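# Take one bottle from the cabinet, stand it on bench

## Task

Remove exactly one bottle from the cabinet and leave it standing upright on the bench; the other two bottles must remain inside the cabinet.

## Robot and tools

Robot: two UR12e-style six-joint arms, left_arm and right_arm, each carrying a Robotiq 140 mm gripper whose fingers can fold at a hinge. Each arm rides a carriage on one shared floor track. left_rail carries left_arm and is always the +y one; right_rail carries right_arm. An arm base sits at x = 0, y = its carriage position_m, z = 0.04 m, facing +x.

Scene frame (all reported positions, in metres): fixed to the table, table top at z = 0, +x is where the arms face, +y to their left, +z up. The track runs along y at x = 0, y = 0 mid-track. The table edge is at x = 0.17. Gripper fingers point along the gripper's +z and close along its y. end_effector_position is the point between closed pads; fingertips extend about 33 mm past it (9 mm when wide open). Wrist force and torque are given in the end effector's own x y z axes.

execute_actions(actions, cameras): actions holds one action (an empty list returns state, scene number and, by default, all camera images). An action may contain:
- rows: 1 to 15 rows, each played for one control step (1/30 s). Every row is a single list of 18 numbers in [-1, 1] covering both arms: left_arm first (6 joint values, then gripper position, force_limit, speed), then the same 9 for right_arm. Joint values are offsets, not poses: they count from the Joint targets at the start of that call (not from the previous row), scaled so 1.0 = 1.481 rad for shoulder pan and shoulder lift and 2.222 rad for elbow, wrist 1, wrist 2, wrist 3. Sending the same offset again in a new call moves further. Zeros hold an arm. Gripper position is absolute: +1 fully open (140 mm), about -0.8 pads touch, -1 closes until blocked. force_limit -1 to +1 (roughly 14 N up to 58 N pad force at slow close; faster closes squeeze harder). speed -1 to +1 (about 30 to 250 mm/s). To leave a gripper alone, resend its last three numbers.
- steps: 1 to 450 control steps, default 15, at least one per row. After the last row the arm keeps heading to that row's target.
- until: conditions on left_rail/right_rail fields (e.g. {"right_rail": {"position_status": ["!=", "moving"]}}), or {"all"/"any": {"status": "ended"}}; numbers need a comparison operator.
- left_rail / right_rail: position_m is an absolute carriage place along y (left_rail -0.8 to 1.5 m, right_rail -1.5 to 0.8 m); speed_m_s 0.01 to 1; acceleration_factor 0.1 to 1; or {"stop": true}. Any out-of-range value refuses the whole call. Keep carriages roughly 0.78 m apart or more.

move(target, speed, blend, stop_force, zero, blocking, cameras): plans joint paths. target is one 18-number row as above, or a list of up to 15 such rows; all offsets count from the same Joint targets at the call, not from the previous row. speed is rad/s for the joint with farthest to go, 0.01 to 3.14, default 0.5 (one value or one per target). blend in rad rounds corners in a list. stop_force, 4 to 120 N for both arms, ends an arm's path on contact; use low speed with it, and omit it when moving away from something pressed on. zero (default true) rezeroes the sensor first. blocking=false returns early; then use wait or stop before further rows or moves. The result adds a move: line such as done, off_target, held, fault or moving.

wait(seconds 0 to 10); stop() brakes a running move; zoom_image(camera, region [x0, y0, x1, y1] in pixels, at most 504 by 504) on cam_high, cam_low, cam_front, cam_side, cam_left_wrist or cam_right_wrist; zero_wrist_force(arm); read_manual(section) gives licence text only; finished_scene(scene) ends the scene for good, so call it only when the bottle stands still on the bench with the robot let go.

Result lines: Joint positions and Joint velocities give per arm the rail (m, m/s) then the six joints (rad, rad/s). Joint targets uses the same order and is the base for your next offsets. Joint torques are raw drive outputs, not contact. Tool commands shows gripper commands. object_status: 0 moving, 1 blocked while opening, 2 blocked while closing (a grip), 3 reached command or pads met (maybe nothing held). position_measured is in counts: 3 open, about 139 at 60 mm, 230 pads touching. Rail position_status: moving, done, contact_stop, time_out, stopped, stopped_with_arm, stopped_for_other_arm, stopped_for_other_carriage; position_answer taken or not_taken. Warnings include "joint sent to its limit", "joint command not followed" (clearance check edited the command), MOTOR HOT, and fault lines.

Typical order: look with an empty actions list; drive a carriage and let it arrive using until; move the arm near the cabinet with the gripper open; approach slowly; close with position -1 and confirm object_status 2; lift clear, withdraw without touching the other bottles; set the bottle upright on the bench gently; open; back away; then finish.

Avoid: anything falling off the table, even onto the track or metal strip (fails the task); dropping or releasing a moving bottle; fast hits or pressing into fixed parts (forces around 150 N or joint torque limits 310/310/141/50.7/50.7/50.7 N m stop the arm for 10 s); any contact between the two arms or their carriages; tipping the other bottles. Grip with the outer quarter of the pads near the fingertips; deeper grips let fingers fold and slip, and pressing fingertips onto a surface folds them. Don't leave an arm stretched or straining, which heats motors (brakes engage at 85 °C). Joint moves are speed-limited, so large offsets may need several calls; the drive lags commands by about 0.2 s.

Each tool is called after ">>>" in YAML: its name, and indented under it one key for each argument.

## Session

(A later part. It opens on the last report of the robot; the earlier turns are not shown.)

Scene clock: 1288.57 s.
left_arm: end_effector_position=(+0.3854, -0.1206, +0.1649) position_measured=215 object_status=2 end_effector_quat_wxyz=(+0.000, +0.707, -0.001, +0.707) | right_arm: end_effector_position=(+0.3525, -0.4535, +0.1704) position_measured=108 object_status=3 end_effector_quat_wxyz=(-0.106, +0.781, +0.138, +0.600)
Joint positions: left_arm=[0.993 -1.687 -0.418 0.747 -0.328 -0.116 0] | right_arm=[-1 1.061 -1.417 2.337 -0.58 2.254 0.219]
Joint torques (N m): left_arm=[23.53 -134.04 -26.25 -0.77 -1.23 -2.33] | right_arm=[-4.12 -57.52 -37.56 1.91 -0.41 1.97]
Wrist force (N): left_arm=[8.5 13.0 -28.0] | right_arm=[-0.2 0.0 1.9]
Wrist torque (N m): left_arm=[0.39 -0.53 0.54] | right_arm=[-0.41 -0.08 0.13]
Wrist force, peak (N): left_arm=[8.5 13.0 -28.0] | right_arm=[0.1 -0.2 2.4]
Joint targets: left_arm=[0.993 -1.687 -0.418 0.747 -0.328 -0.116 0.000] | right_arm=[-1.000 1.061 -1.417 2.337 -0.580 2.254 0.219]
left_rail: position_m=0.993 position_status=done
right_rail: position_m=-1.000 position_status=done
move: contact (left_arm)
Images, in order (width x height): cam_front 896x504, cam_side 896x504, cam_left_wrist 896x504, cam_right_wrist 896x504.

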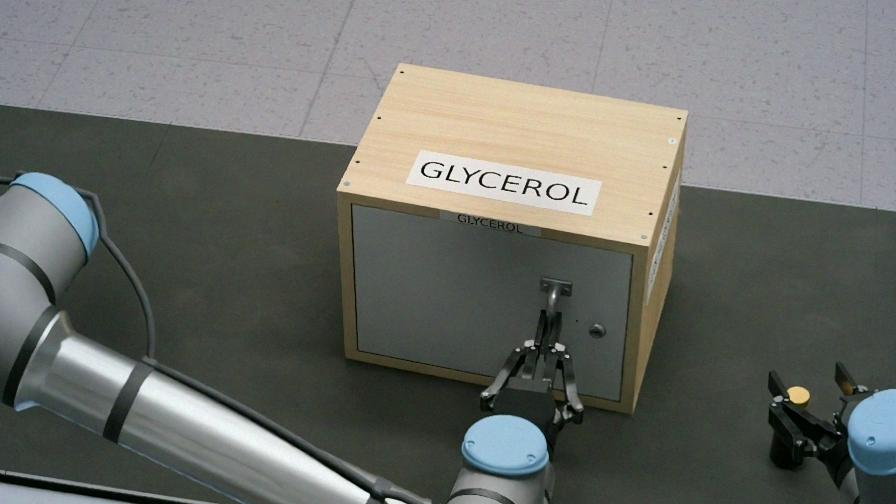

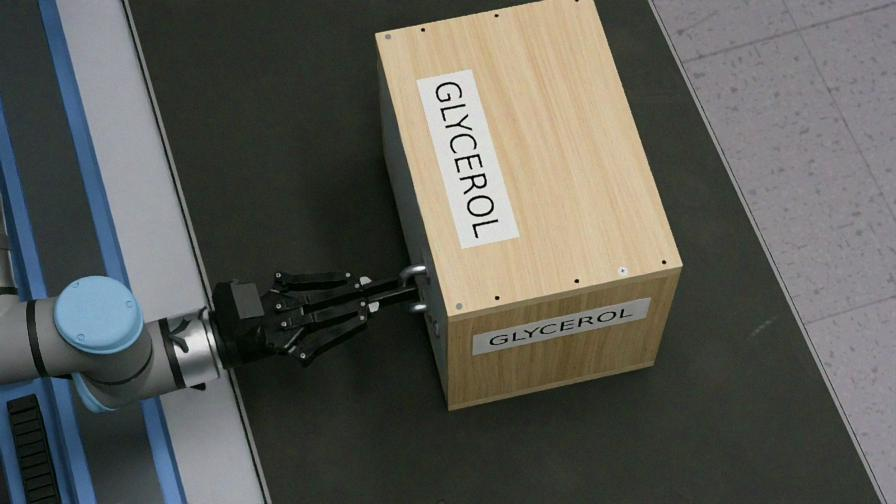

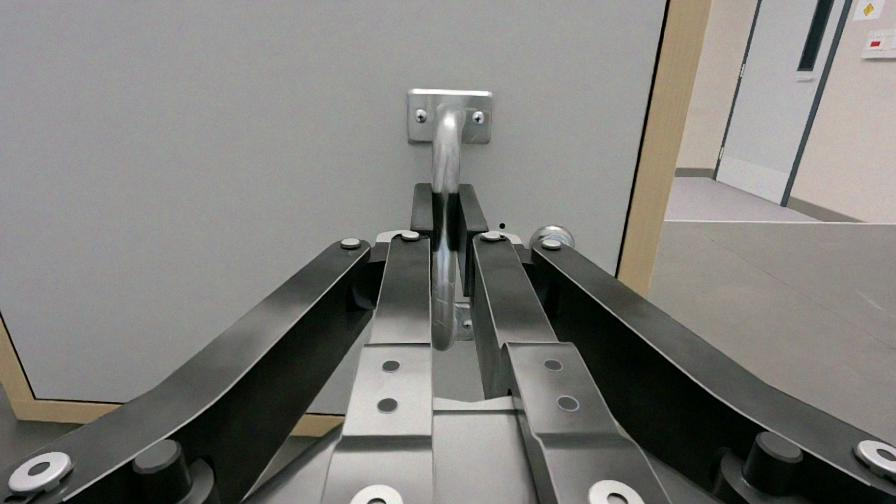

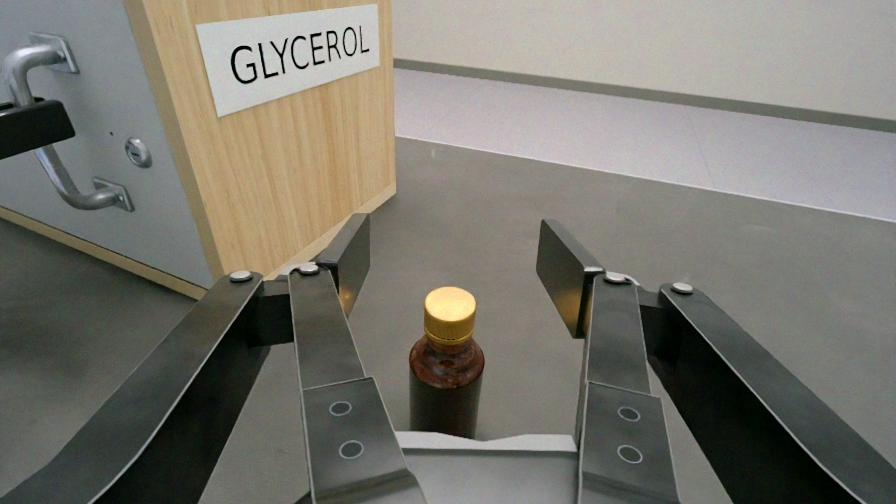

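>>> execute_actions:
  actions:
    - {"rows": [[0,0,0,0,0,0,-0.1,0,-0.3, 0,0,0,0,0,0,0.17,-0.1,-0.7]], "steps": 36}

>>> move:
  target: [-0.0686,-0.006,0.0189,-0.01535,-0.0458,0,-0.1,0,-0.3, 0,0,0,0,0,0,0.17,-0.1,-0.7]
  speed: 0.12
  cameras: ["cam_front","cam_side","cam_high"]

Scene clock: 1302.50 s.
left_arm: end_effector_position=(+0.3854, -0.1206, +0.1649) position_measured=141 object_status=3 end_effector_quat_wxyz=(+0.000, +0.707, -0.001, +0.707) | right_arm: end_effector_position=(+0.3525, -0.4535, +0.1704) position_measured=108 object_status=3 end_effector_quat_wxyz=(-0.106, +0.781, +0.138, +0.600)
Joint positions: left_arm=[0.993 -1.687 -0.418 0.747 -0.328 -0.116 0] | right_arm=[-1 1.061 -1.417 2.337 -0.58 2.254 0.219]
Joint torques (N m): left_arm=[-14.07 -131.91 -61.67 1.44 1.2 -2.32] | right_arm=[-6.01 -57.65 -36.9 2.07 -0.77 1.64]
Wrist force (N): left_arm=[1.6 3.0 -0.2] | right_arm=[0.0 0.1 2.2]
Wrist torque (N m): left_arm=[0.70 -0.53 0.30] | right_arm=[-0.39 -0.12 0.13]
Wrist force, peak (N): left_arm=[8.7 13.3 -28.3] | right_arm=[-0.1 -0.2 2.3]
Joint targets: left_arm=[0.993 -1.687 -0.418 0.747 -0.328 -0.116 0.000] | right_arm=[-1.000 1.061 -1.417 2.337 -0.580 2.254 0.219]
left_rail: position_m=0.993 position_status=done
right_rail: position_m=-1.000 position_status=done

Scene clock: 1303.87 s.
left_arm: end_effector_position=(+0.2744, -0.1111, +0.1521) position_measured=141 object_status=3 end_effector_quat_wxyz=(+0.000, +0.707, +0.000, +0.707) | right_arm: end_effector_position=(+0.3525, -0.4535, +0.1704) position_measured=108 object_status=3 end_effector_quat_wxyz=(-0.106, +0.781, +0.138, +0.600)
Joint positions: left_arm=[0.993 -1.789 -0.427 0.789 -0.362 -0.217 0] | right_arm=[-1 1.061 -1.417 2.337 -0.58 2.254 0.219]
Joint torques (N m): left_arm=[-11.28 -139.03 -32.59 -1.59 -2.64 -2.4] | right_arm=[-4.99 -58.03 -37.98 1.96 -0.8 1.96]
Wrist force (N): left_arm=[1.3 2.2 -0.2] | right_arm=[-0.2 -0.2 2.1]
Wrist torque (N m): left_arm=[0.51 -0.48 0.28] | right_arm=[-0.46 -0.08 0.13]
Wrist force, peak (N): left_arm=[1.7 2.9 1.2] | right_arm=[-0.1 0.0 2.3]
Joint targets: left_arm=[0.993 -1.789 -0.427 0.789 -0.362 -0.218 0.000] | right_arm=[-1.000 1.061 -1.417 2.337 -0.580 2.254 0.219]
left_rail: position_m=0.993 position_status=done
right_rail: position_m=-1.000 position_status=done
move: done
Images, in order (width x height): cam_high 896x504, cam_front 896x504, cam_side 896x504.

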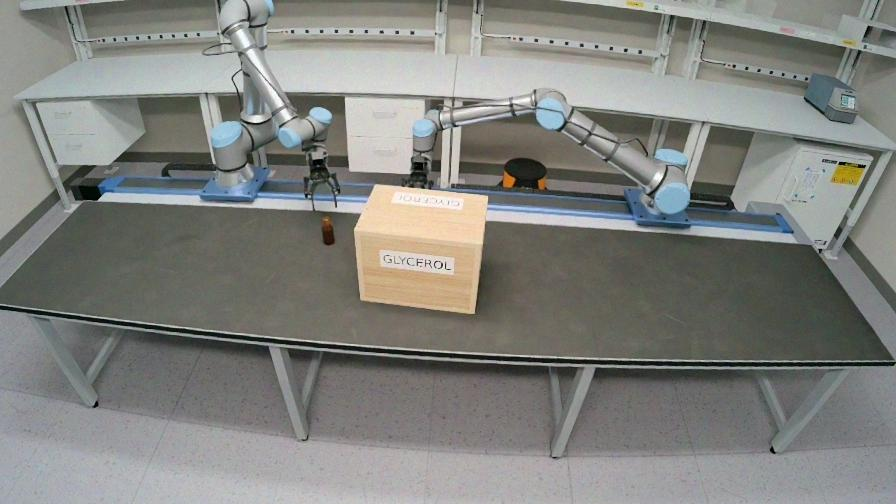

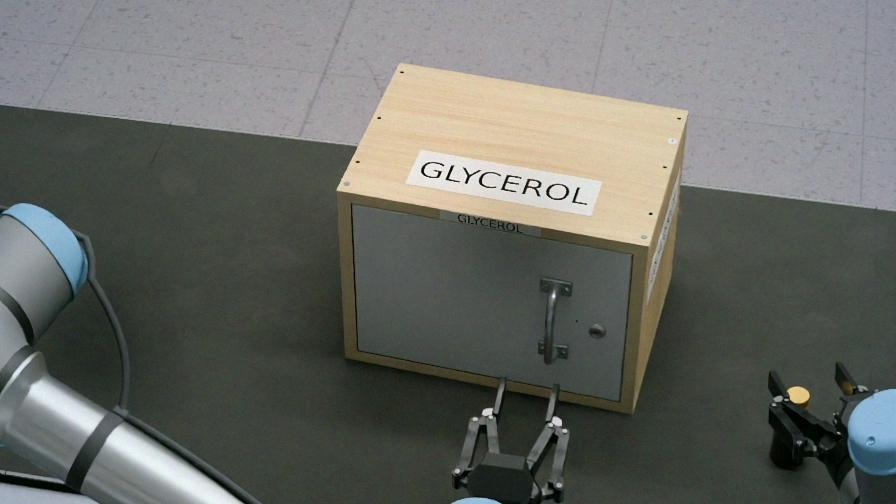

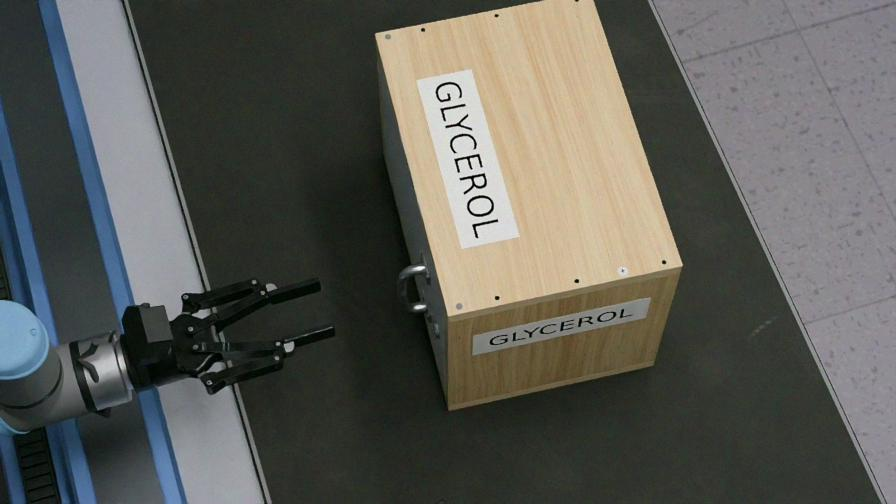

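>>> finished_scene:
  scene: 1

The scene is finished: the task was done.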